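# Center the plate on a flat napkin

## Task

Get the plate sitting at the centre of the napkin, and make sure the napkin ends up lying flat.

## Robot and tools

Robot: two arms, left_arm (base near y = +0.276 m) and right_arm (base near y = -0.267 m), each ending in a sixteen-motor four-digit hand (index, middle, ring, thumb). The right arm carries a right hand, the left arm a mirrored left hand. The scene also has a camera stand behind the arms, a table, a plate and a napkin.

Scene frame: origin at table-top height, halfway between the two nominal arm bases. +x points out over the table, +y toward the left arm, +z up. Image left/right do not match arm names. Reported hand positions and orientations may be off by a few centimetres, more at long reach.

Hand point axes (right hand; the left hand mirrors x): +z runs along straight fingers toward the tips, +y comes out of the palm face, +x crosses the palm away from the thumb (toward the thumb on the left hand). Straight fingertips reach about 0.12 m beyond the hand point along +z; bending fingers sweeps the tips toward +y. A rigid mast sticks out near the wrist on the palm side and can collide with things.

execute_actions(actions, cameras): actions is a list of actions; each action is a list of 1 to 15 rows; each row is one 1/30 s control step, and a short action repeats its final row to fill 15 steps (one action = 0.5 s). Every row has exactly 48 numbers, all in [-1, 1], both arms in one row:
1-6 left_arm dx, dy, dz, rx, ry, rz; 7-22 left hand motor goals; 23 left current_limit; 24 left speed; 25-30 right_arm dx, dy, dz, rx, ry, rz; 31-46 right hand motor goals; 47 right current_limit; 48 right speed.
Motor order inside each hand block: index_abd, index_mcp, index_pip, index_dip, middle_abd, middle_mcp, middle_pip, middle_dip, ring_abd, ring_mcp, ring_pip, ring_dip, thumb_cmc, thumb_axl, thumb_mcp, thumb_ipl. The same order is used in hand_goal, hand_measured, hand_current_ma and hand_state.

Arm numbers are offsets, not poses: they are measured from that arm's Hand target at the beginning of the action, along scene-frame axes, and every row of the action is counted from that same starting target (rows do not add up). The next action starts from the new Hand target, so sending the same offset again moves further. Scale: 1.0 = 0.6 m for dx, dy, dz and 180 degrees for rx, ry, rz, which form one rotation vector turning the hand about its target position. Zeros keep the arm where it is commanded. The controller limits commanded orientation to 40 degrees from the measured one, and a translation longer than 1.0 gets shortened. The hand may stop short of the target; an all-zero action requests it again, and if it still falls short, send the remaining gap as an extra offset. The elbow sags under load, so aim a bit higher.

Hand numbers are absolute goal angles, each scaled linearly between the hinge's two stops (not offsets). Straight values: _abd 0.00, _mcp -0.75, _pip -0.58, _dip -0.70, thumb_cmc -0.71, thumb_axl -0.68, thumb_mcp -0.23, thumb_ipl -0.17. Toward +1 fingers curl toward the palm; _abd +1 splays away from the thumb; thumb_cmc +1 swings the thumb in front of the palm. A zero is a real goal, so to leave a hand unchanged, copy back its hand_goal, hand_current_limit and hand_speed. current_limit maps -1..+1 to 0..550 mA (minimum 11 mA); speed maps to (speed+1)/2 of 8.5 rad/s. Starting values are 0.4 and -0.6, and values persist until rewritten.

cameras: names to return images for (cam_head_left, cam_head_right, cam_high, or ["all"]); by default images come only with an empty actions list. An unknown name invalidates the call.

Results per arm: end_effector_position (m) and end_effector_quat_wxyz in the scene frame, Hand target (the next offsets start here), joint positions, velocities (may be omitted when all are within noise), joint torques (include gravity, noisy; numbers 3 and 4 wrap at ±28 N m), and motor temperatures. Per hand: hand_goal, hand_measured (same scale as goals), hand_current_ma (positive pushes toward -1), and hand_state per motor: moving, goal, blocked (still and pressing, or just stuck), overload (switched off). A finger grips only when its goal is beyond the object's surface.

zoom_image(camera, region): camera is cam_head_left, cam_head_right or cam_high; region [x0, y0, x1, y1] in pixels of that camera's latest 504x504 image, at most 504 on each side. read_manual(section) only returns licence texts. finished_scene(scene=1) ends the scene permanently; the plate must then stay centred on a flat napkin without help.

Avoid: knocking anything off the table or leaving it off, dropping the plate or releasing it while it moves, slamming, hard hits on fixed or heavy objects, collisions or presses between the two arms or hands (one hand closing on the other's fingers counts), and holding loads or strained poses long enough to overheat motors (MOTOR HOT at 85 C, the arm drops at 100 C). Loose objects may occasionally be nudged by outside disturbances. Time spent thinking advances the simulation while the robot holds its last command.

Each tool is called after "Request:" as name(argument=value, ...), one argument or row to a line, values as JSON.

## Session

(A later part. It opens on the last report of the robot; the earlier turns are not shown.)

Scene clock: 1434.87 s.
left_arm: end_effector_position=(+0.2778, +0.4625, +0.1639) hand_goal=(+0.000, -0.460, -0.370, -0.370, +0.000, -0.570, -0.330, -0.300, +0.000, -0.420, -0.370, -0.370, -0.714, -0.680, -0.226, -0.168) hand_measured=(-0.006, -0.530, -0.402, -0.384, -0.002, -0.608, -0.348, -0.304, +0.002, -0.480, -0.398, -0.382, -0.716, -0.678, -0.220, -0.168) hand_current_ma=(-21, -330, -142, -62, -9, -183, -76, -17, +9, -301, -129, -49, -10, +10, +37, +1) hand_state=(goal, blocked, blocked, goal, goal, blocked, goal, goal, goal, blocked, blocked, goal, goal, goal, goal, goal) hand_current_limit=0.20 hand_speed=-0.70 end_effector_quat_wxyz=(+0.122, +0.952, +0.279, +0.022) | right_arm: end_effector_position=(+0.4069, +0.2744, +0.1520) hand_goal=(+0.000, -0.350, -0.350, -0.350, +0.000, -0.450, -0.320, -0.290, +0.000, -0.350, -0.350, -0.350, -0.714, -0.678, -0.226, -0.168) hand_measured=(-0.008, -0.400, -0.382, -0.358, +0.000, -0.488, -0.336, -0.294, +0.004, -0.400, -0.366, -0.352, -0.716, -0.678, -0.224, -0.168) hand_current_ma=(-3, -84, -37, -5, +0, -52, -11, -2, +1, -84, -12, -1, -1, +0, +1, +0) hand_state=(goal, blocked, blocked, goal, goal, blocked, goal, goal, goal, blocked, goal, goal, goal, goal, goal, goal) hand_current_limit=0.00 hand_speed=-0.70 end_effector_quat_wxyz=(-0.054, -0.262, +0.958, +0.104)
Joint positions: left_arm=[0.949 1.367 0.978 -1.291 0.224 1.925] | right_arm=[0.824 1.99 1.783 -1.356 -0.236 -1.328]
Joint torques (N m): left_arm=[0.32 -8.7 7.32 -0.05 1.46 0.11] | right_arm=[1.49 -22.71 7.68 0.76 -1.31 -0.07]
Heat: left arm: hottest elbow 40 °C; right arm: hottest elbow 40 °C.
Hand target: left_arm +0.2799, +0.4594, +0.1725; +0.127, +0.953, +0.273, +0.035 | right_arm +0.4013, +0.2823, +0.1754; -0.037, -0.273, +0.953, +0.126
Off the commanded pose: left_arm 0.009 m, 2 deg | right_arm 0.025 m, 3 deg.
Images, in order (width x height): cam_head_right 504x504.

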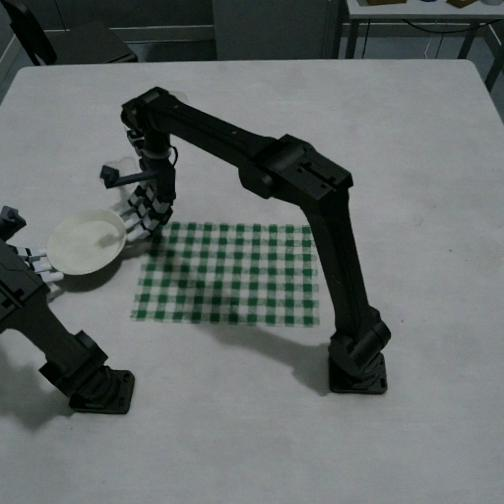

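Request:
execute_actions(
  actions=[
    [[-0.002,-0.02,0,0,0,0,0,-0.46,-0.37,-0.37,0,-0.57,-0.33,-0.30,0,-0.42,-0.37,-0.37,-0.714,-0.68,-0.226,-0.168,0.2,-0.7,-0.002,-0.04,0,0,0,0,0,-0.35,-0.35,-0.35,0,-0.45,-0.32,-0.29,0,-0.35,-0.35,-0.35,-0.714,-0.678,-0.226,-0.168,0,-0.7]],
    [[-0.0035,-0.033,0,0,0,0,0,-0.46,-0.37,-0.37,0,-0.57,-0.33,-0.30,0,-0.42,-0.37,-0.37,-0.714,-0.68,-0.226,-0.168,0.2,-0.7,-0.0035,-0.033,0,0,0,0,0,-0.35,-0.35,-0.35,0,-0.45,-0.32,-0.29,0,-0.35,-0.35,-0.35,-0.714,-0.678,-0.226,-0.168,0,-0.7]],
  ],
  cameras=["cam_head_right"],
)

Request:
zoom_image(
  camera="cam_head_right",
  region=[0, 180, 160, 340],
)

Scene clock: 1447.40 s.
left_arm: end_effector_position=(+0.2732, +0.4314, +0.1679) hand_goal=(+0.000, -0.460, -0.370, -0.370, +0.000, -0.570, -0.330, -0.300, +0.000, -0.420, -0.370, -0.370, -0.714, -0.680, -0.226, -0.168) hand_measured=(-0.006, -0.512, -0.396, -0.384, -0.002, -0.590, -0.342, -0.304, +0.004, -0.462, -0.398, -0.382, -0.716, -0.678, -0.220, -0.168) hand_current_ma=(-20, -256, -117, -62, -7, -91, -55, -16, +15, -204, -127, -49, -10, +10, +37, +1) hand_state=(goal, blocked, blocked, goal, goal, goal, goal, goal, goal, blocked, blocked, goal, goal, goal, goal, goal) hand_current_limit=0.20 hand_speed=-0.70 end_effector_quat_wxyz=(+0.125, +0.954, +0.272, +0.028) | right_arm: end_effector_position=(+0.4008, +0.2359, +0.1520) hand_goal=(+0.000, -0.350, -0.350, -0.350, +0.000, -0.450, -0.320, -0.290, +0.000, -0.350, -0.350, -0.350, -0.714, -0.678, -0.226, -0.168) hand_measured=(-0.010, -0.398, -0.382, -0.358, +0.000, -0.480, -0.336, -0.294, +0.004, -0.388, -0.366, -0.354, -0.716, -0.678, -0.224, -0.168) hand_current_ma=(-4, -77, -35, -5, +0, -37, -11, -2, +1, -51, -12, -1, -1, +0, +1, +0) hand_state=(goal, blocked, blocked, goal, goal, blocked, goal, goal, goal, blocked, goal, goal, goal, goal, goal, goal) hand_current_limit=0.00 hand_speed=-0.70 end_effector_quat_wxyz=(-0.057, -0.260, +0.958, +0.108)
Joint positions: left_arm=[0.907 1.291 0.914 -1.29 0.239 1.896] | right_arm=[0.782 1.91 1.657 -1.322 -0.245 -1.367]
Joint torques (N m): left_arm=[-0.5 -7.41 7.08 0.17 1.07 -0.11] | right_arm=[1.14 -22.01 7.24 0.62 -1.09 -0.22]
Heat: left arm: hottest elbow 39 °C; right arm: hottest elbow 38 °C.
Hand target: left_arm +0.2766, +0.4276, +0.1725; +0.127, +0.953, +0.273, +0.035 | right_arm +0.3980, +0.2385, +0.1755; -0.037, -0.273, +0.953, +0.126
Off the commanded pose: left_arm 0.007 m, 1 deg | right_arm 0.024 m, 4 deg.
Images, in order (width x height): cam_head_right 504x504.

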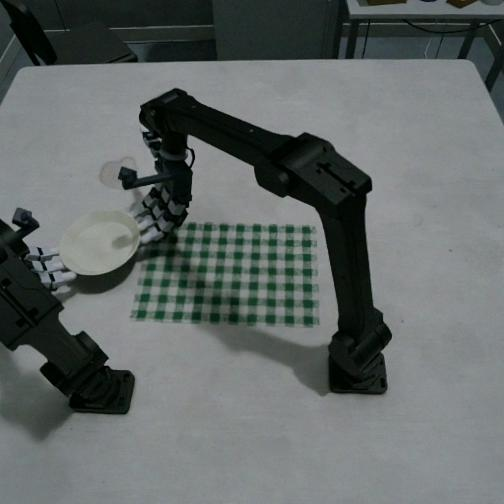

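Scaled by 3.150 from the camera's 504x504 image, which has a finer 720x720 frame.

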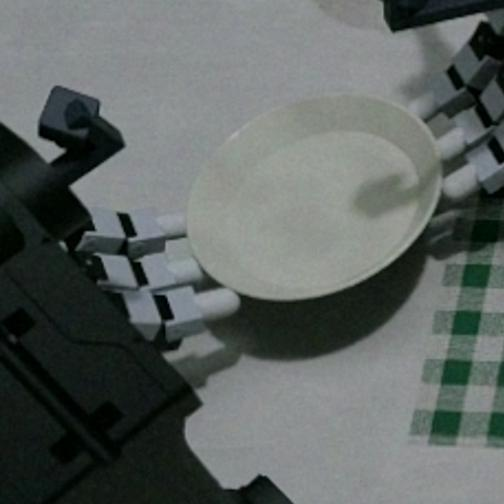

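Request:
execute_actions(
  actions=[
    [[-0.0035,-0.0433,0,0,0,0,0,-0.46,-0.37,-0.37,0,-0.57,-0.33,-0.30,0,-0.42,-0.37,-0.37,-0.714,-0.68,-0.226,-0.168,0.2,-0.7,-0.0035,-0.025,0,0,0,0,0,-0.33,-0.35,-0.35,0,-0.43,-0.32,-0.29,0,-0.33,-0.35,-0.35,-0.714,-0.678,-0.226,-0.168,0,-0.7]],
    [[-0.0035,-0.0367,0,0,0,0,0,-0.46,-0.37,-0.37,0,-0.57,-0.33,-0.30,0,-0.42,-0.37,-0.37,-0.714,-0.68,-0.226,-0.168,0.2,-0.7,-0.0035,-0.0367,0,0,0,0,0,-0.33,-0.35,-0.35,0,-0.43,-0.32,-0.29,0,-0.33,-0.35,-0.35,-0.714,-0.678,-0.226,-0.168,0,-0.7]],
  ],
  cameras=["cam_head_right"],
)

Request:
zoom_image(
  camera="cam_head_right",
  region=[30, 180, 190, 340],
)

Scene clock: 1460.27 s.
left_arm: end_effector_position=(+0.2692, +0.3875, +0.1685) hand_goal=(+0.000, -0.460, -0.370, -0.370, +0.000, -0.570, -0.330, -0.300, +0.000, -0.420, -0.370, -0.370, -0.714, -0.680, -0.226, -0.168) hand_measured=(-0.006, -0.512, -0.396, -0.384, -0.002, -0.590, -0.342, -0.304, +0.004, -0.460, -0.398, -0.382, -0.716, -0.678, -0.220, -0.168) hand_current_ma=(-23, -256, -116, -59, -7, -91, -55, -16, +15, -200, -124, -49, -10, +10, +37, +1) hand_state=(goal, blocked, blocked, goal, goal, goal, goal, goal, goal, blocked, blocked, goal, goal, goal, goal, goal) hand_current_limit=0.20 hand_speed=-0.70 end_effector_quat_wxyz=(+0.120, +0.953, +0.276, +0.030) | right_arm: end_effector_position=(+0.3989, +0.1942, +0.1527) hand_goal=(+0.000, -0.330, -0.350, -0.350, +0.000, -0.430, -0.320, -0.290, +0.000, -0.330, -0.350, -0.350, -0.714, -0.678, -0.226, -0.168) hand_measured=(-0.008, -0.380, -0.382, -0.358, +0.000, -0.466, -0.336, -0.294, +0.006, -0.376, -0.366, -0.354, -0.716, -0.678, -0.224, -0.168) hand_current_ma=(-3, -85, -35, -5, +0, -49, -11, -2, +2, -71, -12, -1, -1, +0, +1, +0) hand_state=(goal, blocked, blocked, goal, goal, blocked, goal, goal, goal, blocked, goal, goal, goal, goal, goal, goal) hand_current_limit=0.00 hand_speed=-0.70 end_effector_quat_wxyz=(-0.057, -0.260, +0.958, +0.106)
Joint positions: left_arm=[0.818 1.177 0.825 -1.282 0.239 1.794] | right_arm=[0.729 1.84 1.555 -1.306 -0.241 -1.422]
Joint torques (N m): left_arm=[-1.14 -5.83 7.04 0.12 1.33 -0.1] | right_arm=[1.96 -20.72 7.31 0.58 -1.32 -0.13]
Heat: left arm: hottest elbow 37 °C; right arm: hottest elbow 38 °C.
Hand target: left_arm +0.2724, +0.3797, +0.1725; +0.126, +0.953, +0.274, +0.036 | right_arm +0.3938, +0.2015, +0.1754; -0.037, -0.273, +0.953, +0.126
Off the commanded pose: left_arm 0.009 m, 1 deg | right_arm 0.024 m, 4 deg.
Images, in order (width x height): cam_head_right 504x504.

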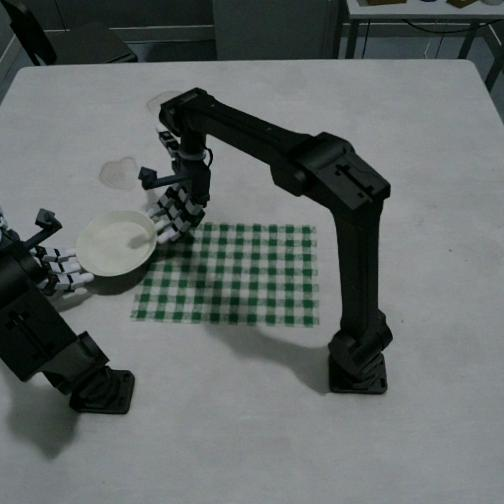

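Scaled by 3.150 from the camera's 504x504 image, which has a finer 720x720 frame.

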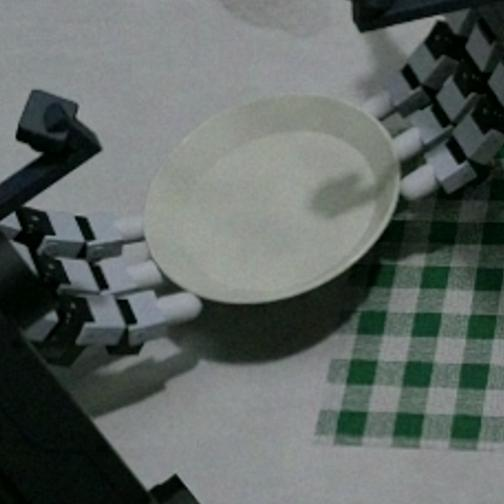

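Request:
execute_actions(
  actions=[
    [[-0.0035,-0.0367,0,0,0,0,0,-0.46,-0.37,-0.37,0,-0.57,-0.33,-0.30,0,-0.42,-0.37,-0.37,-0.714,-0.68,-0.226,-0.168,0.2,-0.7,-0.0035,-0.0367,0,0,0,0,0,-0.33,-0.35,-0.35,0,-0.43,-0.32,-0.29,0,-0.33,-0.35,-0.35,-0.714,-0.678,-0.226,-0.168,0,-0.7]],
    [[-0.0035,-0.0367,0,0,0,0,0,-0.46,-0.37,-0.37,0,-0.57,-0.33,-0.30,0,-0.42,-0.37,-0.37,-0.714,-0.68,-0.226,-0.168,0.2,-0.7,-0.0035,-0.0367,0,0,0,0,0,-0.33,-0.35,-0.35,0,-0.43,-0.32,-0.29,0,-0.33,-0.35,-0.35,-0.714,-0.678,-0.226,-0.168,0,-0.7]],
    [[-0.0035,-0.0367,0,0,0,0,0,-0.46,-0.37,-0.37,0,-0.57,-0.33,-0.30,0,-0.42,-0.37,-0.37,-0.714,-0.68,-0.226,-0.168,0.2,-0.7,-0.0035,-0.0367,0,0,0,0,0,-0.33,-0.35,-0.35,0,-0.43,-0.32,-0.29,0,-0.33,-0.35,-0.35,-0.714,-0.678,-0.226,-0.168,0,-0.7]],
  ],
  cameras=["cam_head_right"],
)

Request:
zoom_image(
  camera="cam_head_right",
  region=[50, 180, 210, 340],
)

Scene clock: 1477.57 s.
left_arm: end_effector_position=(+0.2643, +0.3220, +0.1684) hand_goal=(+0.000, -0.460, -0.370, -0.370, +0.000, -0.570, -0.330, -0.300, +0.000, -0.420, -0.370, -0.370, -0.714, -0.680, -0.226, -0.168) hand_measured=(-0.008, -0.512, -0.396, -0.382, -0.002, -0.590, -0.342, -0.304, +0.004, -0.458, -0.396, -0.382, -0.716, -0.678, -0.220, -0.168) hand_current_ma=(-33, -256, -116, -54, -7, -91, -55, -16, +16, -186, -114, -49, -11, +10, +37, +1) hand_state=(goal, blocked, blocked, goal, goal, goal, goal, goal, goal, blocked, blocked, goal, goal, goal, goal, goal) hand_current_limit=0.20 hand_speed=-0.70 end_effector_quat_wxyz=(+0.117, +0.953, +0.276, +0.031) | right_arm: end_effector_position=(+0.3930, +0.1286, +0.1563) hand_goal=(+0.000, -0.330, -0.350, -0.350, +0.000, -0.430, -0.320, -0.290, +0.000, -0.330, -0.350, -0.350, -0.714, -0.678, -0.226, -0.168) hand_measured=(-0.008, -0.378, -0.382, -0.360, +0.002, -0.466, -0.336, -0.294, +0.008, -0.376, -0.366, -0.354, -0.716, -0.678, -0.224, -0.168) hand_current_ma=(-3, -78, -35, -5, +0, -47, -11, -1, +3, -71, -12, -1, -1, +0, +1, +0) hand_state=(goal, blocked, blocked, goal, goal, blocked, goal, goal, goal, blocked, goal, goal, goal, goal, goal, goal) hand_current_limit=0.00 hand_speed=-0.70 end_effector_quat_wxyz=(-0.054, -0.261, +0.958, +0.109)
Joint positions: left_arm=[0.64 1.025 0.721 -1.281 0.243 1.611] | right_arm=[0.636 1.729 1.408 -1.284 -0.241 -1.52]
Joint torques (N m): left_arm=[-1.32 -3.84 7.45 0.16 1.41 -0.12] | right_arm=[1.44 -18.26 7.36 0.36 -1.4 -0.09]
Heat: left arm: hottest elbow 37 °C; right arm: hottest elbow 37 °C.
Hand target: left_arm +0.2662, +0.3136, +0.1725; +0.127, +0.953, +0.274, +0.036 | right_arm +0.3874, +0.1354, +0.1753; -0.037, -0.273, +0.953, +0.126
Off the commanded pose: left_arm 0.010 m, 1 deg | right_arm 0.021 m, 3 deg.
Images, in order (width x height): cam_head_right 504x504.

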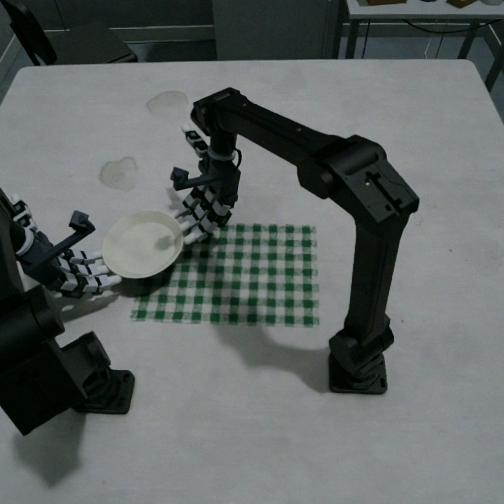

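Scaled by 3.150 from the camera's 504x504 image, which has a finer 720x720 frame.

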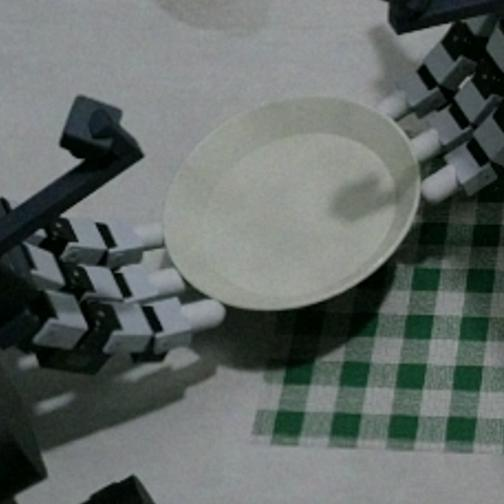

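Request:
execute_actions(
  actions=[
    [[-0.0052,-0.0367,0,0,0,0,0,-0.46,-0.37,-0.37,0,-0.57,-0.33,-0.30,0,-0.42,-0.37,-0.37,-0.714,-0.68,-0.226,-0.168,0.2,-0.7,-0.0052,-0.0367,0,0,0,0,0,-0.33,-0.35,-0.35,0,-0.43,-0.32,-0.29,0,-0.33,-0.35,-0.35,-0.714,-0.678,-0.226,-0.168,0,-0.7]],
    [[-0.0052,-0.0367,0,0,0,0,0,-0.46,-0.37,-0.37,0,-0.57,-0.33,-0.30,0,-0.42,-0.37,-0.37,-0.714,-0.68,-0.226,-0.168,0.2,-0.7,-0.0052,-0.0367,0,0,0,0,0,-0.33,-0.35,-0.35,0,-0.43,-0.32,-0.29,0,-0.33,-0.35,-0.35,-0.714,-0.678,-0.226,-0.168,0,-0.7]],
    [[-0.0052,-0.0367,0,0,0,0,0,-0.46,-0.37,-0.37,0,-0.57,-0.33,-0.30,0,-0.42,-0.37,-0.37,-0.714,-0.68,-0.226,-0.168,0.2,-0.7,-0.0052,-0.0367,0,0,0,0,0,-0.33,-0.35,-0.35,0,-0.43,-0.32,-0.29,0,-0.33,-0.35,-0.35,-0.714,-0.678,-0.226,-0.168,0,-0.7]],
  ],
  cameras=["cam_head_right","cam_high"],
)

Request:
zoom_image(
  camera="cam_head_right",
  region=[80, 180, 240, 340],
)

Scene clock: 1506.60 s.
left_arm: end_effector_position=(+0.2557, +0.2555, +0.1672) hand_goal=(+0.000, -0.460, -0.370, -0.370, +0.000, -0.570, -0.330, -0.300, +0.000, -0.420, -0.370, -0.370, -0.714, -0.680, -0.226, -0.168) hand_measured=(-0.010, -0.514, -0.396, -0.382, -0.002, -0.590, -0.342, -0.304, +0.006, -0.454, -0.392, -0.382, -0.716, -0.678, -0.220, -0.168) hand_current_ma=(-41, -263, -116, -54, -6, -95, -55, -18, +19, -170, -102, -49, -11, +10, +37, +1) hand_state=(goal, blocked, blocked, goal, goal, goal, goal, goal, goal, blocked, blocked, goal, goal, goal, goal, goal) hand_current_limit=0.20 hand_speed=-0.70 end_effector_quat_wxyz=(+0.115, +0.954, +0.276, +0.031) | right_arm: end_effector_position=(+0.3843, +0.0636, +0.1599) hand_goal=(+0.000, -0.330, -0.350, -0.350, +0.000, -0.430, -0.320, -0.290, +0.000, -0.330, -0.350, -0.350, -0.714, -0.678, -0.226, -0.168) hand_measured=(-0.008, -0.376, -0.382, -0.360, +0.002, -0.464, -0.336, -0.294, +0.008, -0.376, -0.366, -0.354, -0.716, -0.678, -0.224, -0.168) hand_current_ma=(-3, -72, -35, -5, +0, -45, -11, -1, +3, -71, -12, -1, -1, +0, +1, +0) hand_state=(goal, blocked, blocked, goal, goal, blocked, goal, goal, goal, blocked, goal, goal, goal, goal, goal, goal) hand_current_limit=0.00 hand_speed=-0.70 end_effector_quat_wxyz=(-0.049, -0.264, +0.957, +0.112)
Joint positions: left_arm=[0.395 0.883 0.64 -1.282 0.234 1.358] | right_arm=[0.529 1.626 1.282 -1.278 -0.24 -1.633]
Joint torques (N m): left_arm=[-1.26 -2.32 7.98 0.38 1.47 -0.12] | right_arm=[1.73 -16.62 7.04 -0.16 -1.45 -0.09]
Heat: left arm: hottest elbow 37 °C; right arm: hottest elbow 35 °C.
Hand target: left_arm +0.2568, +0.2475, +0.1725; +0.126, +0.953, +0.273, +0.035 | right_arm +0.3781, +0.0694, +0.1754; -0.037, -0.273, +0.953, +0.126
Off the commanded pose: left_arm 0.010 m, 1 deg | right_arm 0.018 m, 3 deg.
Images, in order (width x height): cam_head_right 504x504, cam_high 504x504.

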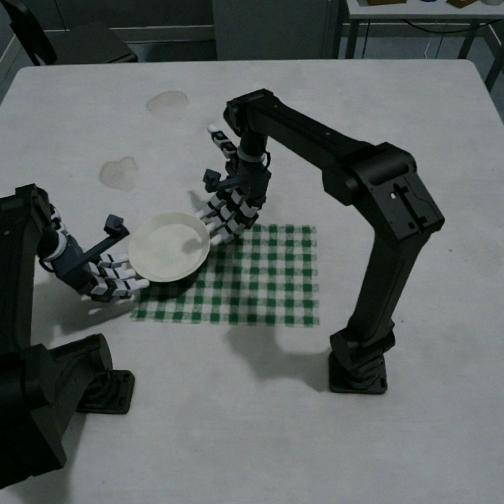

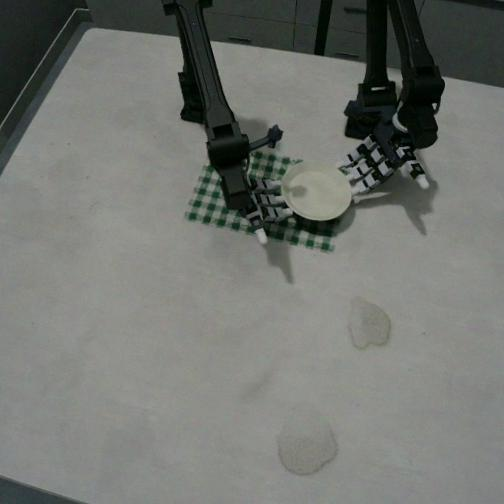

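Scaled by 3.150 from the camera's 504x504 image, which has a finer 720x720 frame.

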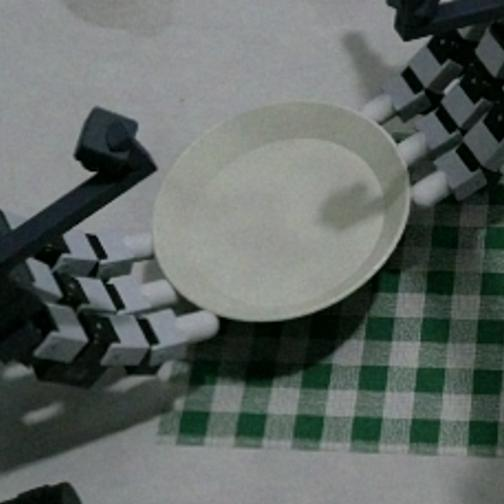

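Request:
execute_actions(
  actions=[
    [[-0.0045,-0.0378,0,0,0,0,0,-0.46,-0.37,-0.37,0,-0.57,-0.33,-0.30,0,-0.42,-0.37,-0.37,-0.714,-0.68,-0.226,-0.168,0.2,-0.7,-0.0045,-0.0378,0,0,0,0,0,-0.33,-0.35,-0.35,0,-0.43,-0.32,-0.29,0,-0.33,-0.35,-0.35,-0.714,-0.678,-0.226,-0.168,0,-0.7]],
    [[-0.0045,-0.0378,0,0,0,0,0,-0.46,-0.37,-0.37,0,-0.57,-0.33,-0.30,0,-0.42,-0.37,-0.37,-0.714,-0.68,-0.226,-0.168,0.2,-0.7,-0.0045,-0.0378,0,0,0,0,0,-0.33,-0.35,-0.35,0,-0.43,-0.32,-0.29,0,-0.33,-0.35,-0.35,-0.714,-0.678,-0.226,-0.168,0,-0.7]],
    [[-0.0045,-0.0378,0,0,0,0,0,-0.46,-0.37,-0.37,0,-0.57,-0.33,-0.30,0,-0.42,-0.37,-0.37,-0.714,-0.68,-0.226,-0.168,0.2,-0.7,-0.0045,-0.0378,0,0,0,0,0,-0.33,-0.35,-0.35,0,-0.43,-0.32,-0.29,0,-0.33,-0.35,-0.35,-0.714,-0.678,-0.226,-0.168,0,-0.7]],
  ],
  cameras=["cam_head_right","cam_high"],
)

Request:
zoom_image(
  camera="cam_head_right",
  region=[100, 180, 260, 340],
)

Scene clock: 1527.83 s.
left_arm: end_effector_position=(+0.2422, +0.1856, +0.1637) hand_goal=(+0.000, -0.460, -0.370, -0.370, +0.000, -0.570, -0.330, -0.300, +0.000, -0.420, -0.370, -0.370, -0.714, -0.680, -0.226, -0.168) hand_measured=(-0.014, -0.522, -0.398, -0.382, -0.002, -0.592, -0.344, -0.306, +0.004, -0.432, -0.376, -0.374, -0.716, -0.678, -0.220, -0.168) hand_current_ma=(-54, -311, -125, -55, -4, -110, -63, -29, +12, -61, -26, -16, -11, +10, +37, +1) hand_state=(goal, blocked, blocked, goal, goal, blocked, goal, goal, goal, goal, goal, goal, goal, goal, goal, goal) hand_current_limit=0.20 hand_speed=-0.70 end_effector_quat_wxyz=(+0.113, +0.953, +0.279, +0.017) | right_arm: end_effector_position=(+0.3783, -0.0022, +0.1633) hand_goal=(+0.000, -0.330, -0.350, -0.350, +0.000, -0.430, -0.320, -0.290, +0.000, -0.330, -0.350, -0.350, -0.714, -0.678, -0.226, -0.168) hand_measured=(-0.006, -0.362, -0.372, -0.360, +0.000, -0.460, -0.336, -0.294, +0.014, -0.376, -0.370, -0.358, -0.716, -0.678, -0.224, -0.168) hand_current_ma=(-2, -40, -19, -5, +0, -35, -11, -1, +8, -71, -16, -4, -1, +0, +1, +0) hand_state=(goal, blocked, blocked, goal, goal, blocked, goal, goal, goal, blocked, goal, goal, goal, goal, goal, goal) hand_current_limit=0.00 hand_speed=-0.70 end_effector_quat_wxyz=(-0.041, -0.265, +0.956, +0.116)
Joint positions: left_arm=[0.056 0.792 0.594 -1.278 0.209 1.009] | right_arm=[0.398 1.541 1.187 -1.283 -0.237 -1.768]
Joint torques (N m): left_arm=[-0.97 -1.55 8.51 1.61 1.11 -0.05] | right_arm=[1.26 -15.15 6.99 -0.51 -1.32 -0.1]
Motor temperatures (°C): left_arm=[26 27 36 19 28 23] | right_arm=[23 32 34 20 24 21]
Heat: left arm: hottest elbow 36 °C; right arm: hottest elbow 34 °C.
Hand target: left_arm +0.2486, +0.1796, +0.1724; +0.126, +0.953, +0.274, +0.035 | right_arm +0.3701, +0.0014, +0.1755; -0.037, -0.273, +0.953, +0.126
Off the commanded pose: left_arm 0.013 m, 3 deg | right_arm 0.015 m, 2 deg.
Images, in order (width x height): cam_head_right 504x504, cam_high 504x504.

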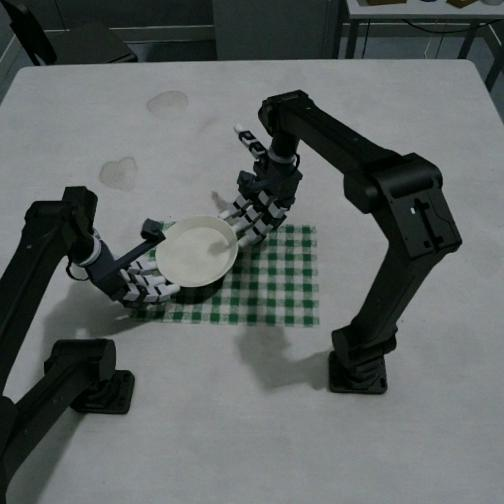

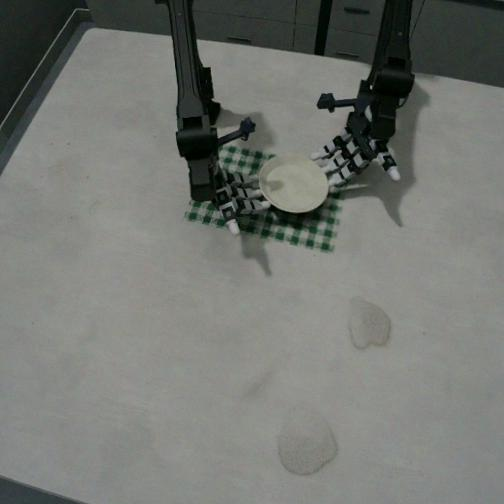

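Scaled by 3.150 from the camera's 504x504 image, which has a finer 720x720 frame.

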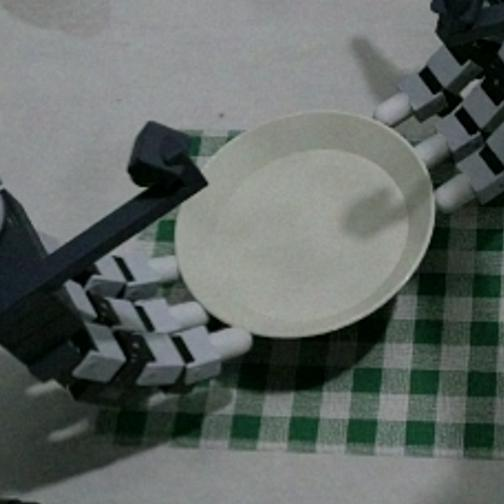

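Request:
execute_actions(
  actions=[
    [[0.0,-0.036,0,0,0,0,0,-0.46,-0.37,-0.37,0,-0.57,-0.33,-0.30,0,-0.42,-0.37,-0.37,-0.714,-0.68,-0.226,-0.168,0.2,-0.7,-0.004,-0.034,0,0,0,0,0,-0.33,-0.35,-0.35,0,-0.43,-0.32,-0.29,0,-0.33,-0.35,-0.35,-0.714,-0.678,-0.226,-0.168,0,-0.7]],
    [[0.0,-0.036,0,0,0,0,0,-0.46,-0.37,-0.37,0,-0.57,-0.33,-0.30,0,-0.42,-0.37,-0.37,-0.714,-0.68,-0.226,-0.168,0.2,-0.7,-0.004,-0.034,0,0,0,0,0,-0.33,-0.35,-0.35,0,-0.43,-0.32,-0.29,0,-0.33,-0.35,-0.35,-0.714,-0.678,-0.226,-0.168,0,-0.7]],
  ],
  cameras=["cam_head_right","cam_high"],
)

Request:
zoom_image(
  camera="cam_head_right",
  region=[120, 180, 280, 340],
)

Request:
zoom_image(
  camera="cam_high",
  region=[180, 110, 360, 290],
)

Scene clock: 1544.37 s.
left_arm: end_effector_position=(+0.2406, +0.1434, +0.1631) hand_goal=(+0.000, -0.460, -0.370, -0.370, +0.000, -0.570, -0.330, -0.300, +0.000, -0.420, -0.370, -0.370, -0.714, -0.680, -0.226, -0.168) hand_measured=(-0.014, -0.530, -0.398, -0.382, +0.000, -0.596, -0.344, -0.306, +0.004, -0.432, -0.376, -0.374, -0.716, -0.678, -0.220, -0.168) hand_current_ma=(-54, -330, -130, -56, -2, -121, -66, -29, +11, -54, -26, -16, -11, +10, +37, +1) hand_state=(goal, blocked, blocked, goal, goal, blocked, goal, goal, goal, goal, goal, goal, goal, goal, goal, goal) hand_current_limit=0.20 hand_speed=-0.70 end_effector_quat_wxyz=(+0.111, +0.954, +0.278, +0.019) | right_arm: end_effector_position=(+0.3746, -0.0429, +0.1652) hand_goal=(+0.000, -0.330, -0.350, -0.350, +0.000, -0.430, -0.320, -0.290, +0.000, -0.330, -0.350, -0.350, -0.714, -0.678, -0.226, -0.168) hand_measured=(-0.006, -0.358, -0.366, -0.358, -0.002, -0.460, -0.336, -0.296, +0.014, -0.376, -0.370, -0.358, -0.716, -0.678, -0.224, -0.168) hand_current_ma=(-2, -31, -12, -3, +0, -35, -11, -3, +8, -71, -16, -4, -1, +0, +1, +0) hand_state=(goal, blocked, goal, goal, goal, blocked, goal, goal, goal, blocked, goal, goal, goal, goal, goal, goal) hand_current_limit=0.00 hand_speed=-0.70 end_effector_quat_wxyz=(-0.039, -0.264, +0.957, +0.117)
Joint positions: left_arm=[-0.174 0.789 0.591 -1.231 0.176 0.779] | right_arm=[0.308 1.501 1.146 -1.298 -0.233 -1.859]
Joint torques (N m): left_arm=[-0.79 -1.03 8.91 1.91 0.84 -0.09] | right_arm=[1.38 -14.39 6.86 -0.83 -1.27 -0.13]
Heat: left arm: hottest elbow 36 °C; right arm: hottest elbow 34 °C.
Hand target: left_arm +0.2486, +0.1362, +0.1725; +0.127, +0.953, +0.273, +0.035 | right_arm +0.3652, -0.0395, +0.1754; -0.037, -0.273, +0.953, +0.126
Off the commanded pose: left_arm 0.014 m, 3 deg | right_arm 0.014 m, 2 deg.
Images, in order (width x height): cam_head_right 504x504, cam_high 504x504.

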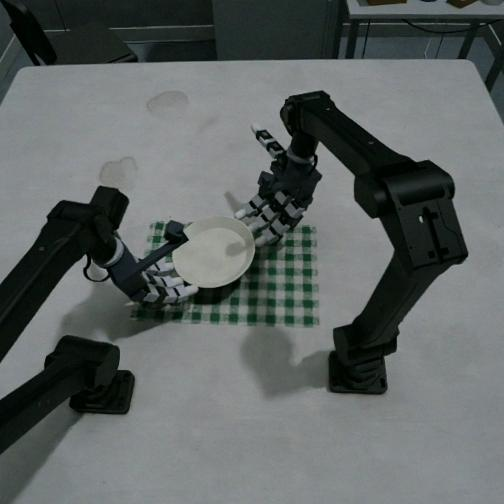

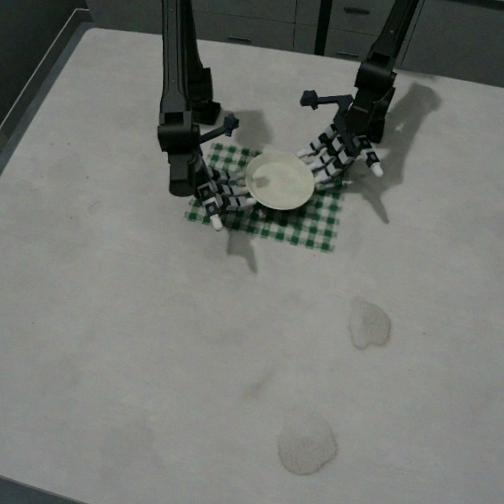

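Scaled by 3.150 from the camera's 504x504 image, which has a finer 720x720 frame.

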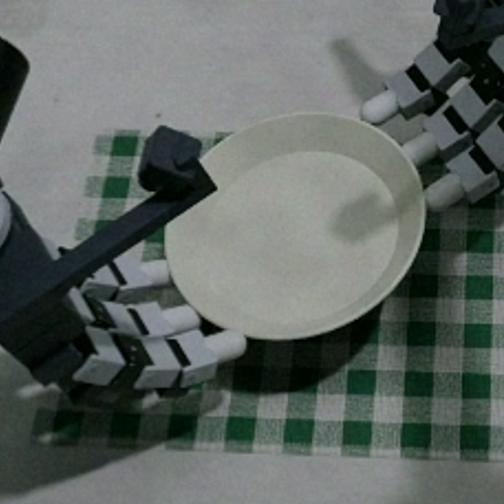

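Scaled by 2.800 from the camera's 504x504 image, which has a finer 720x720 frame.

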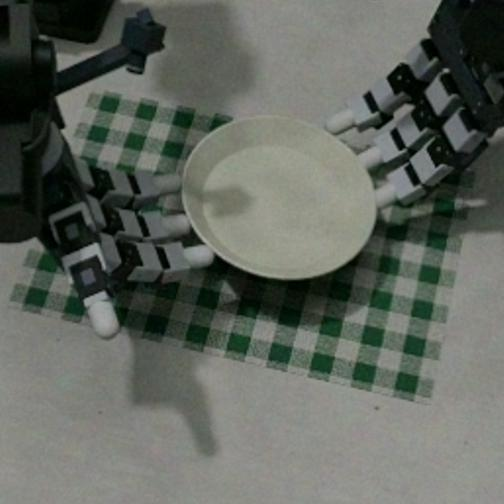

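Request:
execute_actions(
  actions=[
    [[0.0,-0.026,0,0,0,0,0,-0.46,-0.37,-0.37,0,-0.57,-0.33,-0.30,0,-0.42,-0.37,-0.37,-0.714,-0.68,-0.226,-0.168,0.2,-0.7,-0.004,-0.024,0,0,0,0,0,-0.33,-0.35,-0.35,0,-0.43,-0.32,-0.29,0,-0.33,-0.35,-0.35,-0.714,-0.678,-0.226,-0.168,0,-0.7]],
    [[0.0,-0.026,-0.01,0,0,0,0,-0.46,-0.37,-0.37,0,-0.57,-0.33,-0.30,0,-0.42,-0.37,-0.37,-0.714,-0.68,-0.226,-0.168,0.2,-0.7,-0.004,-0.024,-0.015,0,0,0,0,-0.33,-0.35,-0.35,0,-0.43,-0.32,-0.29,0,-0.33,-0.35,-0.35,-0.714,-0.678,-0.226,-0.168,0,-0.7]],
  ],
  cameras=["cam_head_right","cam_high"],
)

Request:
zoom_image(
  camera="cam_head_right",
  region=[120, 180, 320, 340],
)

Request:
zoom_image(
  camera="cam_high",
  region=[180, 110, 360, 290],
)

Scene clock: 1557.73 s.
left_arm: end_effector_position=(+0.2374, +0.1136, +0.1554) hand_goal=(+0.000, -0.460, -0.370, -0.370, +0.000, -0.570, -0.330, -0.300, +0.000, -0.420, -0.370, -0.370, -0.714, -0.680, -0.226, -0.168) hand_measured=(-0.014, -0.530, -0.398, -0.384, +0.000, -0.598, -0.344, -0.306, +0.004, -0.434, -0.376, -0.372, -0.716, -0.678, -0.220, -0.168) hand_current_ma=(-54, -330, -131, -60, -1, -133, -66, -29, +16, -63, -23, -12, -11, +10, +37, +1) hand_state=(goal, blocked, blocked, goal, goal, blocked, goal, goal, goal, goal, goal, goal, goal, goal, goal, goal) hand_current_limit=0.20 hand_speed=-0.70 end_effector_quat_wxyz=(+0.107, +0.955, +0.275, +0.017) | right_arm: end_effector_position=(+0.3678, -0.0725, +0.1584) hand_goal=(+0.000, -0.330, -0.350, -0.350, +0.000, -0.430, -0.320, -0.290, +0.000, -0.330, -0.350, -0.350, -0.714, -0.678, -0.226, -0.168) hand_measured=(-0.006, -0.356, -0.364, -0.354, -0.002, -0.460, -0.336, -0.296, +0.014, -0.376, -0.372, -0.360, -0.716, -0.678, -0.224, -0.168) hand_current_ma=(-2, -31, -9, -1, +0, -35, -11, -3, +7, -71, -19, -6, -1, +0, +1, +0) hand_state=(goal, blocked, goal, goal, goal, blocked, goal, goal, goal, blocked, blocked, goal, goal, goal, goal, goal) hand_current_limit=0.00 hand_speed=-0.70 end_effector_quat_wxyz=(-0.045, -0.259, +0.958, +0.117)
Joint positions: left_arm=[-0.328 0.817 0.584 -1.181 0.15 0.633] | right_arm=[0.241 1.482 1.105 -1.303 -0.228 -1.919]
Joint torques (N m): left_arm=[-0.85 -0.97 9.14 2.33 0.63 -0.13] | right_arm=[1.32 -13.98 6.49 -0.31 -1.23 -0.21]
Heat: left arm: hottest elbow 38 °C; right arm: hottest elbow 34 °C.
Hand target: left_arm +0.2486, +0.1051, +0.1665; +0.127, +0.953, +0.273, +0.035 | right_arm +0.3604, -0.0682, +0.1664; -0.037, -0.273, +0.953, +0.126
Off the commanded pose: left_arm 0.018 m, 3 deg | right_arm 0.012 m, 2 deg.
Images, in order (width x height): cam_head_right 504x504, cam_high 504x504.

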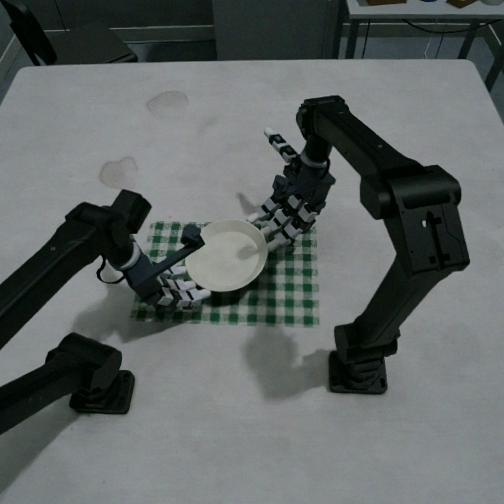

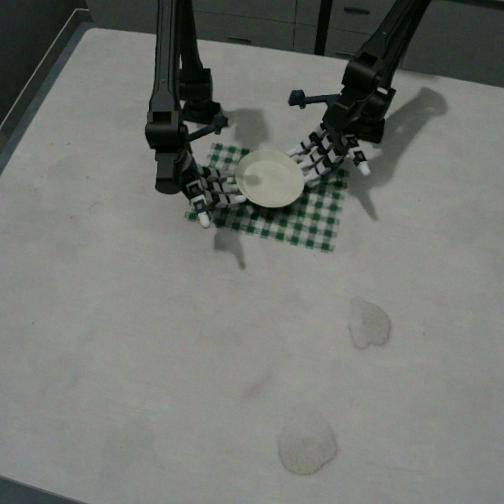

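Scaled by 2.520 from the camera's 504x504 image, which has a finer 720x720 frame.

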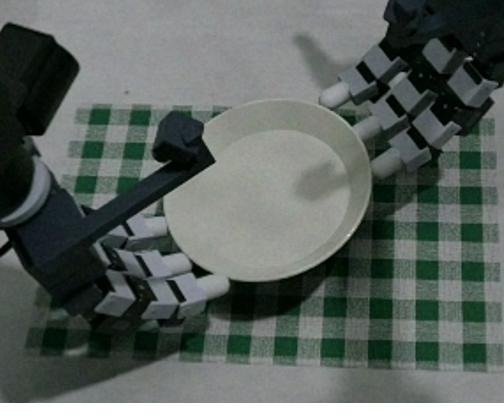

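Scaled by 2.800 from the camera's 504x504 image, which has a finer 720x720 frame.

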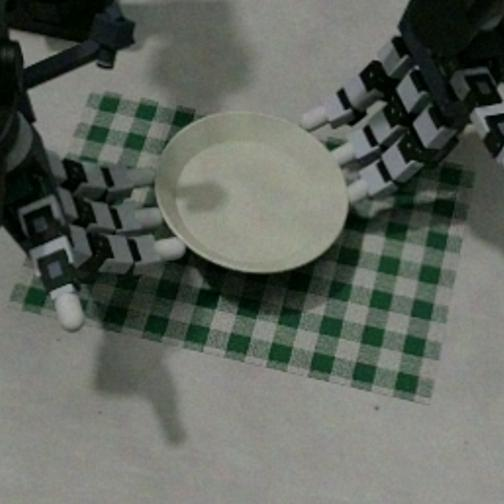

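Request:
execute_actions(
  actions=[
    [[0.003,0,-0.017,0,0,0,0,-0.46,-0.37,-0.37,0,-0.57,-0.33,-0.30,0,-0.42,-0.37,-0.37,-0.714,-0.68,-0.226,-0.168,0.2,-0.7,0.0,0,-0.02,0,0,0,0,-0.33,-0.35,-0.35,0,-0.43,-0.32,-0.29,0,-0.33,-0.35,-0.35,-0.714,-0.678,-0.226,-0.168,0,-0.7]],
    [[0.003,0,-0.017,0,0,0,0,-0.46,-0.37,-0.37,0,-0.57,-0.33,-0.30,0,-0.42,-0.37,-0.37,-0.714,-0.68,-0.226,-0.168,0.2,-0.7,0.0,0,-0.02,0,0,0,0,-0.33,-0.35,-0.35,0,-0.43,-0.32,-0.29,0,-0.33,-0.35,-0.35,-0.714,-0.678,-0.226,-0.168,0,-0.7]],
  ],
  cameras=["cam_head_right","cam_high"],
)

Request:
zoom_image(
  camera="cam_head_right",
  region=[120, 180, 320, 340],
)

Request:
zoom_image(
  camera="cam_high",
  region=[180, 110, 360, 290],
)

Scene clock: 1575.00 s.
left_arm: end_effector_position=(+0.2406, +0.1130, +0.1344) hand_goal=(+0.000, -0.460, -0.370, -0.370, +0.000, -0.570, -0.330, -0.300, +0.000, -0.420, -0.370, -0.370, -0.714, -0.680, -0.226, -0.168) hand_measured=(-0.014, -0.530, -0.398, -0.384, +0.000, -0.598, -0.348, -0.308, +0.008, -0.436, -0.376, -0.372, -0.716, -0.678, -0.220, -0.168) hand_current_ma=(-51, -330, -131, -60, +1, -136, -76, -31, +29, -77, -27, -12, -11, +10, +37, +1) hand_state=(goal, blocked, blocked, goal, goal, blocked, goal, goal, goal, goal, goal, goal, goal, goal, goal, goal) hand_current_limit=0.20 hand_speed=-0.70 end_effector_quat_wxyz=(+0.105, +0.955, +0.276, +0.017) | right_arm: end_effector_position=(+0.3675, -0.0726, +0.1441) hand_goal=(+0.000, -0.330, -0.350, -0.350, +0.000, -0.430, -0.320, -0.290, +0.000, -0.330, -0.350, -0.350, -0.714, -0.678, -0.226, -0.168) hand_measured=(-0.006, -0.356, -0.364, -0.354, -0.002, -0.460, -0.336, -0.296, +0.014, -0.376, -0.372, -0.360, -0.716, -0.678, -0.224, -0.168) hand_current_ma=(-2, -31, -9, -1, +0, -35, -11, -3, +7, -71, -19, -6, -1, +0, +1, +0) hand_state=(goal, blocked, goal, goal, goal, blocked, goal, goal, goal, blocked, blocked, goal, goal, goal, goal, goal) hand_current_limit=0.00 hand_speed=-0.70 end_effector_quat_wxyz=(-0.033, -0.262, +0.957, +0.117)
Joint positions: left_arm=[-0.328 0.851 0.543 -1.108 0.147 0.632] | right_arm=[0.241 1.482 1.066 -1.239 -0.228 -1.921]
Joint torques (N m): left_arm=[-0.15 -1.32 8.98 2.28 0.77 -0.07] | right_arm=[1.55 -11.99 6.31 -0.31 -1.26 -0.19]
Heat: left arm: hottest elbow 38 °C; right arm: hottest elbow 33 °C.
Hand target: left_arm +0.2522, +0.1051, +0.1460; +0.127, +0.953, +0.274, +0.035 | right_arm +0.3604, -0.0682, +0.1425; -0.037, -0.273, +0.953, +0.126
Off the commanded pose: left_arm 0.018 m, 3 deg | right_arm 0.008 m, 2 deg.
Images, in order (width x height): cam_head_right 504x504, cam_high 504x504.

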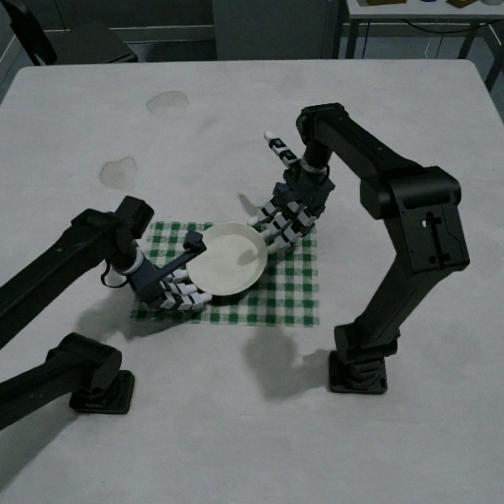

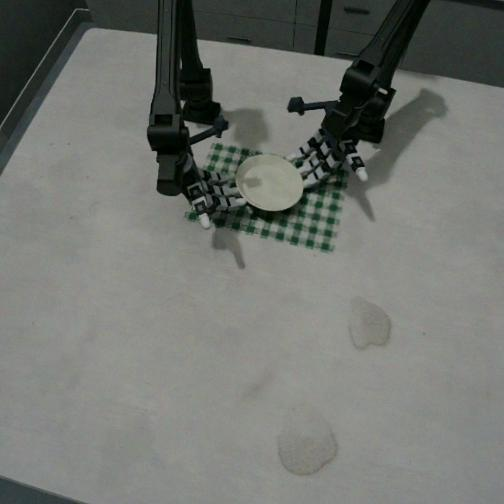

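Scaled by 2.520 from the camera's 504x504 image, which has a finer 720x720 frame.

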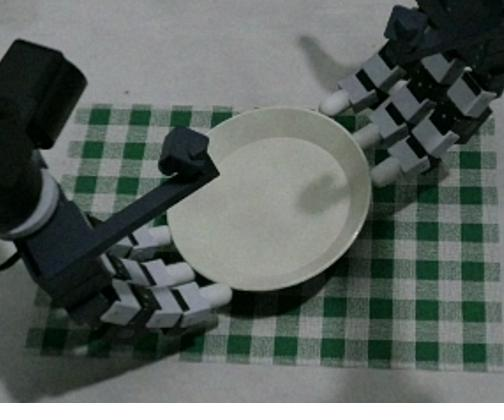

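Scaled by 2.800 from the camera's 504x504 image, which has a finer 720x720 frame.

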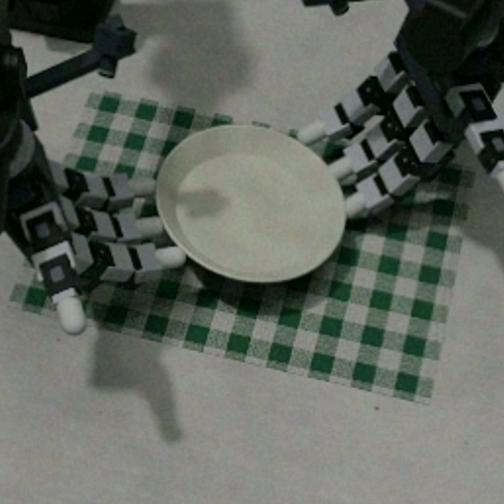

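Request:
execute_actions(
  actions=[
    [[0.0,0,-0.017,0,0,0,0,-0.46,-0.37,-0.37,0,-0.57,-0.33,-0.30,0,-0.42,-0.37,-0.37,-0.714,-0.68,-0.226,-0.168,0.2,-0.7,0.0,0,-0.03,0,0,0,0,-0.33,-0.35,-0.35,0,-0.43,-0.32,-0.29,0,-0.33,-0.35,-0.35,-0.714,-0.678,-0.226,-0.168,0,-0.7]],
    [[0.0,0,-0.012,0,0,0,0,-0.46,-0.37,-0.37,0,-0.57,-0.33,-0.30,0,-0.42,-0.37,-0.37,-0.714,-0.68,-0.226,-0.168,0.2,-0.7,0.0,0,-0.015,0,0,0,0,-0.33,-0.35,-0.35,0,-0.43,-0.32,-0.29,0,-0.33,-0.35,-0.35,-0.714,-0.678,-0.226,-0.168,0,-0.7]],
  ],
  cameras=["cam_head_right","cam_high"],
)

Request:
zoom_image(
  camera="cam_head_right",
  region=[120, 180, 320, 340],
)

Request:
zoom_image(
  camera="cam_high",
  region=[180, 110, 360, 290],
)

Scene clock: 1587.00 s.
left_arm: end_effector_position=(+0.2405, +0.1135, +0.1170) hand_goal=(+0.000, -0.460, -0.370, -0.370, +0.000, -0.570, -0.330, -0.300, +0.000, -0.420, -0.370, -0.370, -0.714, -0.680, -0.226, -0.168) hand_measured=(-0.014, -0.530, -0.398, -0.384, +0.000, -0.598, -0.348, -0.308, +0.008, -0.438, -0.378, -0.372, -0.716, -0.678, -0.220, -0.168) hand_current_ma=(-51, -330, -131, -60, +1, -139, -77, -31, +29, -83, -35, -12, -11, +10, +37, +1) hand_state=(goal, blocked, blocked, goal, goal, blocked, goal, goal, goal, goal, goal, goal, goal, goal, goal, goal) hand_current_limit=0.20 hand_speed=-0.70 end_effector_quat_wxyz=(+0.104, +0.955, +0.276, +0.018) | right_arm: end_effector_position=(+0.3675, -0.0726, +0.1189) hand_goal=(+0.000, -0.330, -0.350, -0.350, +0.000, -0.430, -0.320, -0.290, +0.000, -0.330, -0.350, -0.350, -0.714, -0.678, -0.226, -0.168) hand_measured=(-0.006, -0.356, -0.364, -0.354, -0.002, -0.460, -0.336, -0.296, +0.014, -0.376, -0.372, -0.360, -0.716, -0.678, -0.224, -0.168) hand_current_ma=(-2, -31, -9, -1, +0, -35, -11, -3, +7, -71, -19, -6, -1, +0, +1, +0) hand_state=(goal, blocked, goal, goal, goal, blocked, goal, goal, goal, blocked, blocked, goal, goal, goal, goal, goal) hand_current_limit=0.00 hand_speed=-0.70 end_effector_quat_wxyz=(-0.030, -0.263, +0.957, +0.116)
Joint positions: left_arm=[-0.328 0.873 0.505 -1.048 0.145 0.631] | right_arm=[0.241 1.51 1.025 -1.165 -0.228 -1.922]
Joint torques (N m): left_arm=[-0.15 -1.38 8.81 2.29 0.84 -0.06] | right_arm=[2.08 -11.52 6.06 -0.17 -1.25 -0.18]
Heat: left arm: hottest elbow 37 °C; right arm: hottest elbow 33 °C.
Hand target: left_arm +0.2523, +0.1051, +0.1286; +0.127, +0.953, +0.274, +0.035 | right_arm +0.3604, -0.0682, +0.1154; -0.037, -0.273, +0.953, +0.126
Off the commanded pose: left_arm 0.019 m, 3 deg | right_arm 0.009 m, 2 deg.
Images, in order (width x height): cam_head_right 504x504, cam_high 504x504.

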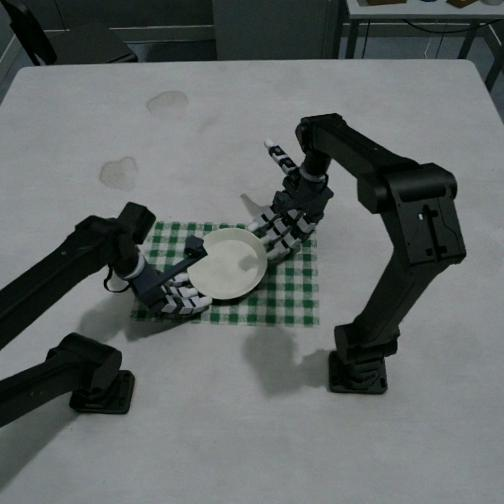

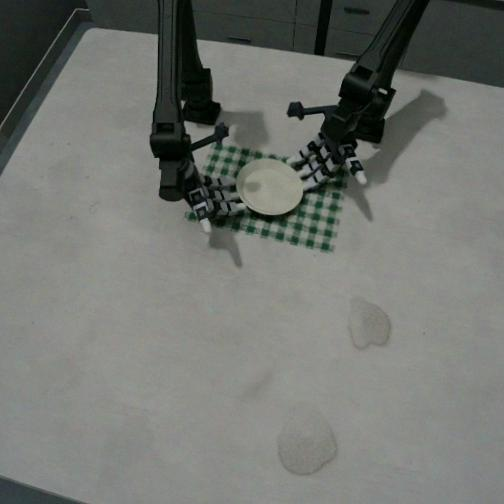

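Scaled by 2.520 from the camera's 504x504 image, which has a finer 720x720 frame.

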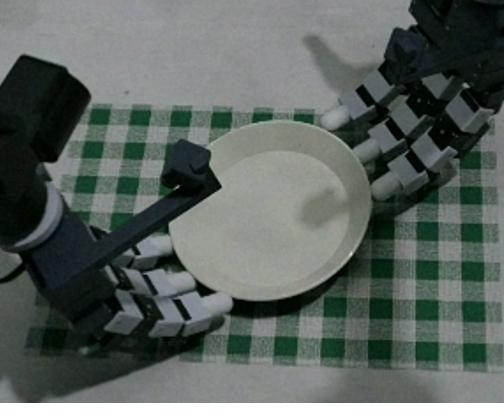

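Scaled by 2.800 from the camera's 504x504 image, which has a finer 720x720 frame.

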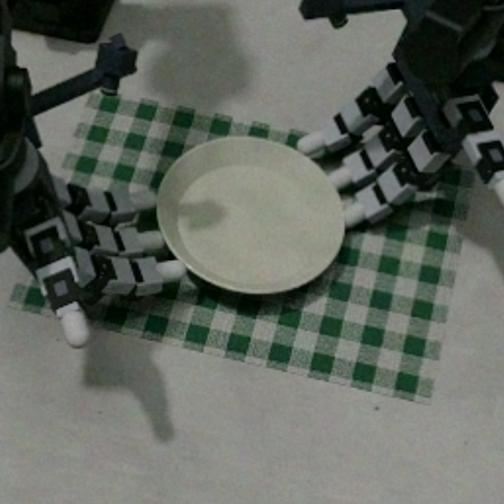

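Request:
execute_actions(
  actions=[
    [[0.0,0,-0.012,0,0,0,0,-0.46,-0.37,-0.37,0,-0.57,-0.33,-0.30,0,-0.42,-0.37,-0.37,-0.714,-0.68,-0.226,-0.168,0.2,-0.7,0.0,0,-0.018,0,0,0,0,-0.33,-0.35,-0.35,0,-0.43,-0.32,-0.29,0,-0.33,-0.35,-0.35,-0.714,-0.678,-0.226,-0.168,0,-0.7]],
  ],
  cameras=["cam_head_right","cam_high"],
)

Request:
zoom_image(
  camera="cam_head_right",
  region=[160, 200, 290, 330],
)

Request:
zoom_image(
  camera="cam_high",
  region=[210, 130, 340, 260],
)

Scene clock: 1598.83 s.
left_arm: end_effector_position=(+0.2410, +0.1134, +0.1113) hand_goal=(+0.000, -0.460, -0.370, -0.370, +0.000, -0.570, -0.330, -0.300, +0.000, -0.420, -0.370, -0.370, -0.714, -0.680, -0.226, -0.168) hand_measured=(-0.012, -0.530, -0.398, -0.382, +0.000, -0.598, -0.346, -0.306, +0.008, -0.438, -0.378, -0.372, -0.716, -0.678, -0.220, -0.168) hand_current_ma=(-45, -330, -123, -50, +2, -140, -75, -23, +29, -83, -35, -12, -11, +10, +37, +1) hand_state=(goal, blocked, blocked, goal, goal, blocked, goal, goal, goal, goal, goal, goal, goal, goal, goal, goal) hand_current_limit=0.20 hand_speed=-0.70 end_effector_quat_wxyz=(+0.105, +0.955, +0.276, +0.019) | right_arm: end_effector_position=(+0.3682, -0.0732, +0.1092) hand_goal=(+0.000, -0.330, -0.350, -0.350, +0.000, -0.430, -0.320, -0.290, +0.000, -0.330, -0.350, -0.350, -0.714, -0.678, -0.226, -0.168) hand_measured=(-0.006, -0.356, -0.364, -0.354, -0.002, -0.460, -0.336, -0.296, +0.014, -0.376, -0.372, -0.360, -0.716, -0.678, -0.224, -0.168) hand_current_ma=(-2, -31, -9, -1, +0, -35, -11, -3, +7, -71, -19, -5, -1, +0, +1, +0) hand_state=(goal, blocked, goal, goal, goal, blocked, goal, goal, goal, blocked, blocked, goal, goal, goal, goal, goal) hand_current_limit=0.00 hand_speed=-0.70 end_effector_quat_wxyz=(-0.029, -0.263, +0.957, +0.116)
Joint positions: left_arm=[-0.328 0.881 0.492 -1.024 0.145 0.63] | right_arm=[0.24 1.523 1.011 -1.137 -0.227 -1.924]
Joint torques (N m): left_arm=[-0.15 -1.32 8.59 2.33 0.84 -0.05] | right_arm=[1.44 -11.28 5.85 -0.13 -1.28 -0.16]
Heat: left arm: hottest elbow 38 °C; right arm: hottest elbow 33 °C.
Hand target: left_arm +0.2523, +0.1051, +0.1215; +0.127, +0.953, +0.274, +0.035 | right_arm +0.3604, -0.0682, +0.1047; -0.037, -0.273, +0.953, +0.126
Off the commanded pose: left_arm 0.017 m, 3 deg | right_arm 0.010 m, 2 deg.
Images, in order (width x height): cam_head_right 504x504, cam_high 504x504.

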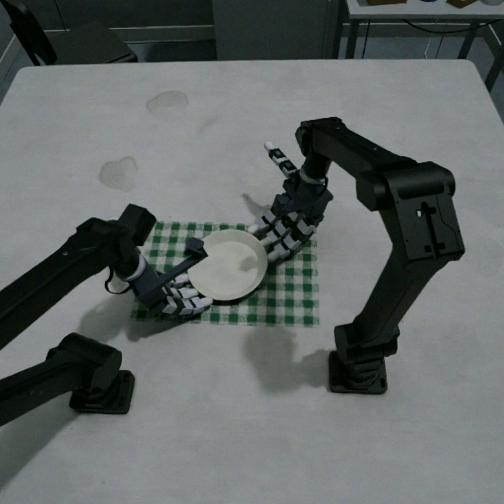

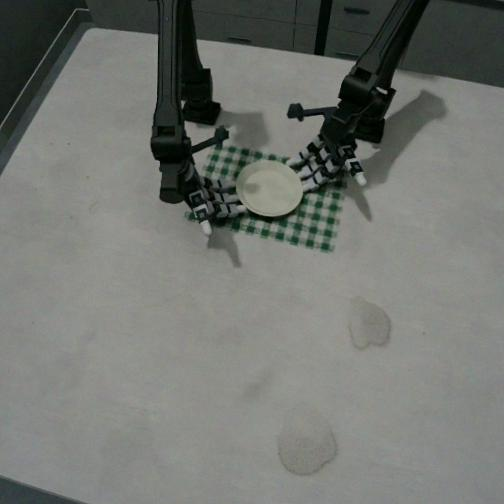

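Scaled by 3.877 from the camera's 504x504 image, which has a finer 720x720 frame.

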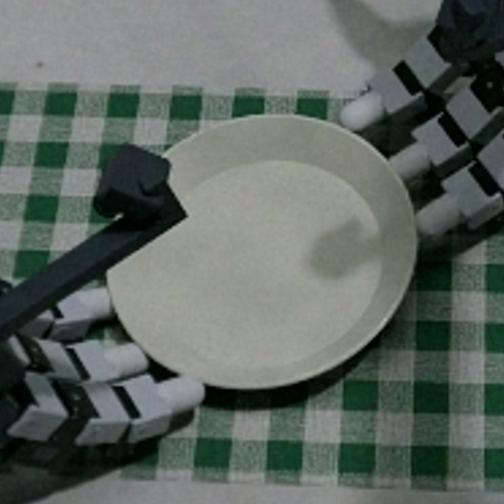

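Scaled by 3.877 from the camera's 504x504 image, which has a finer 720x720 frame.

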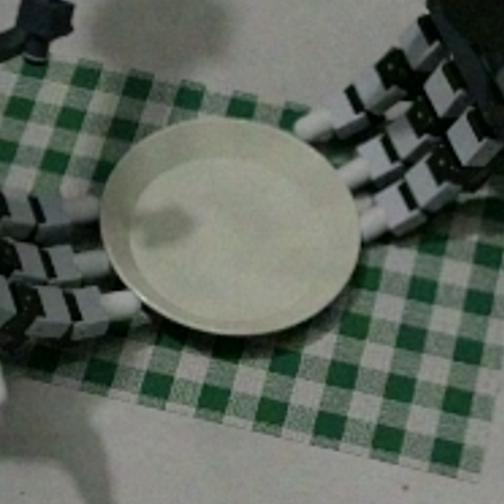

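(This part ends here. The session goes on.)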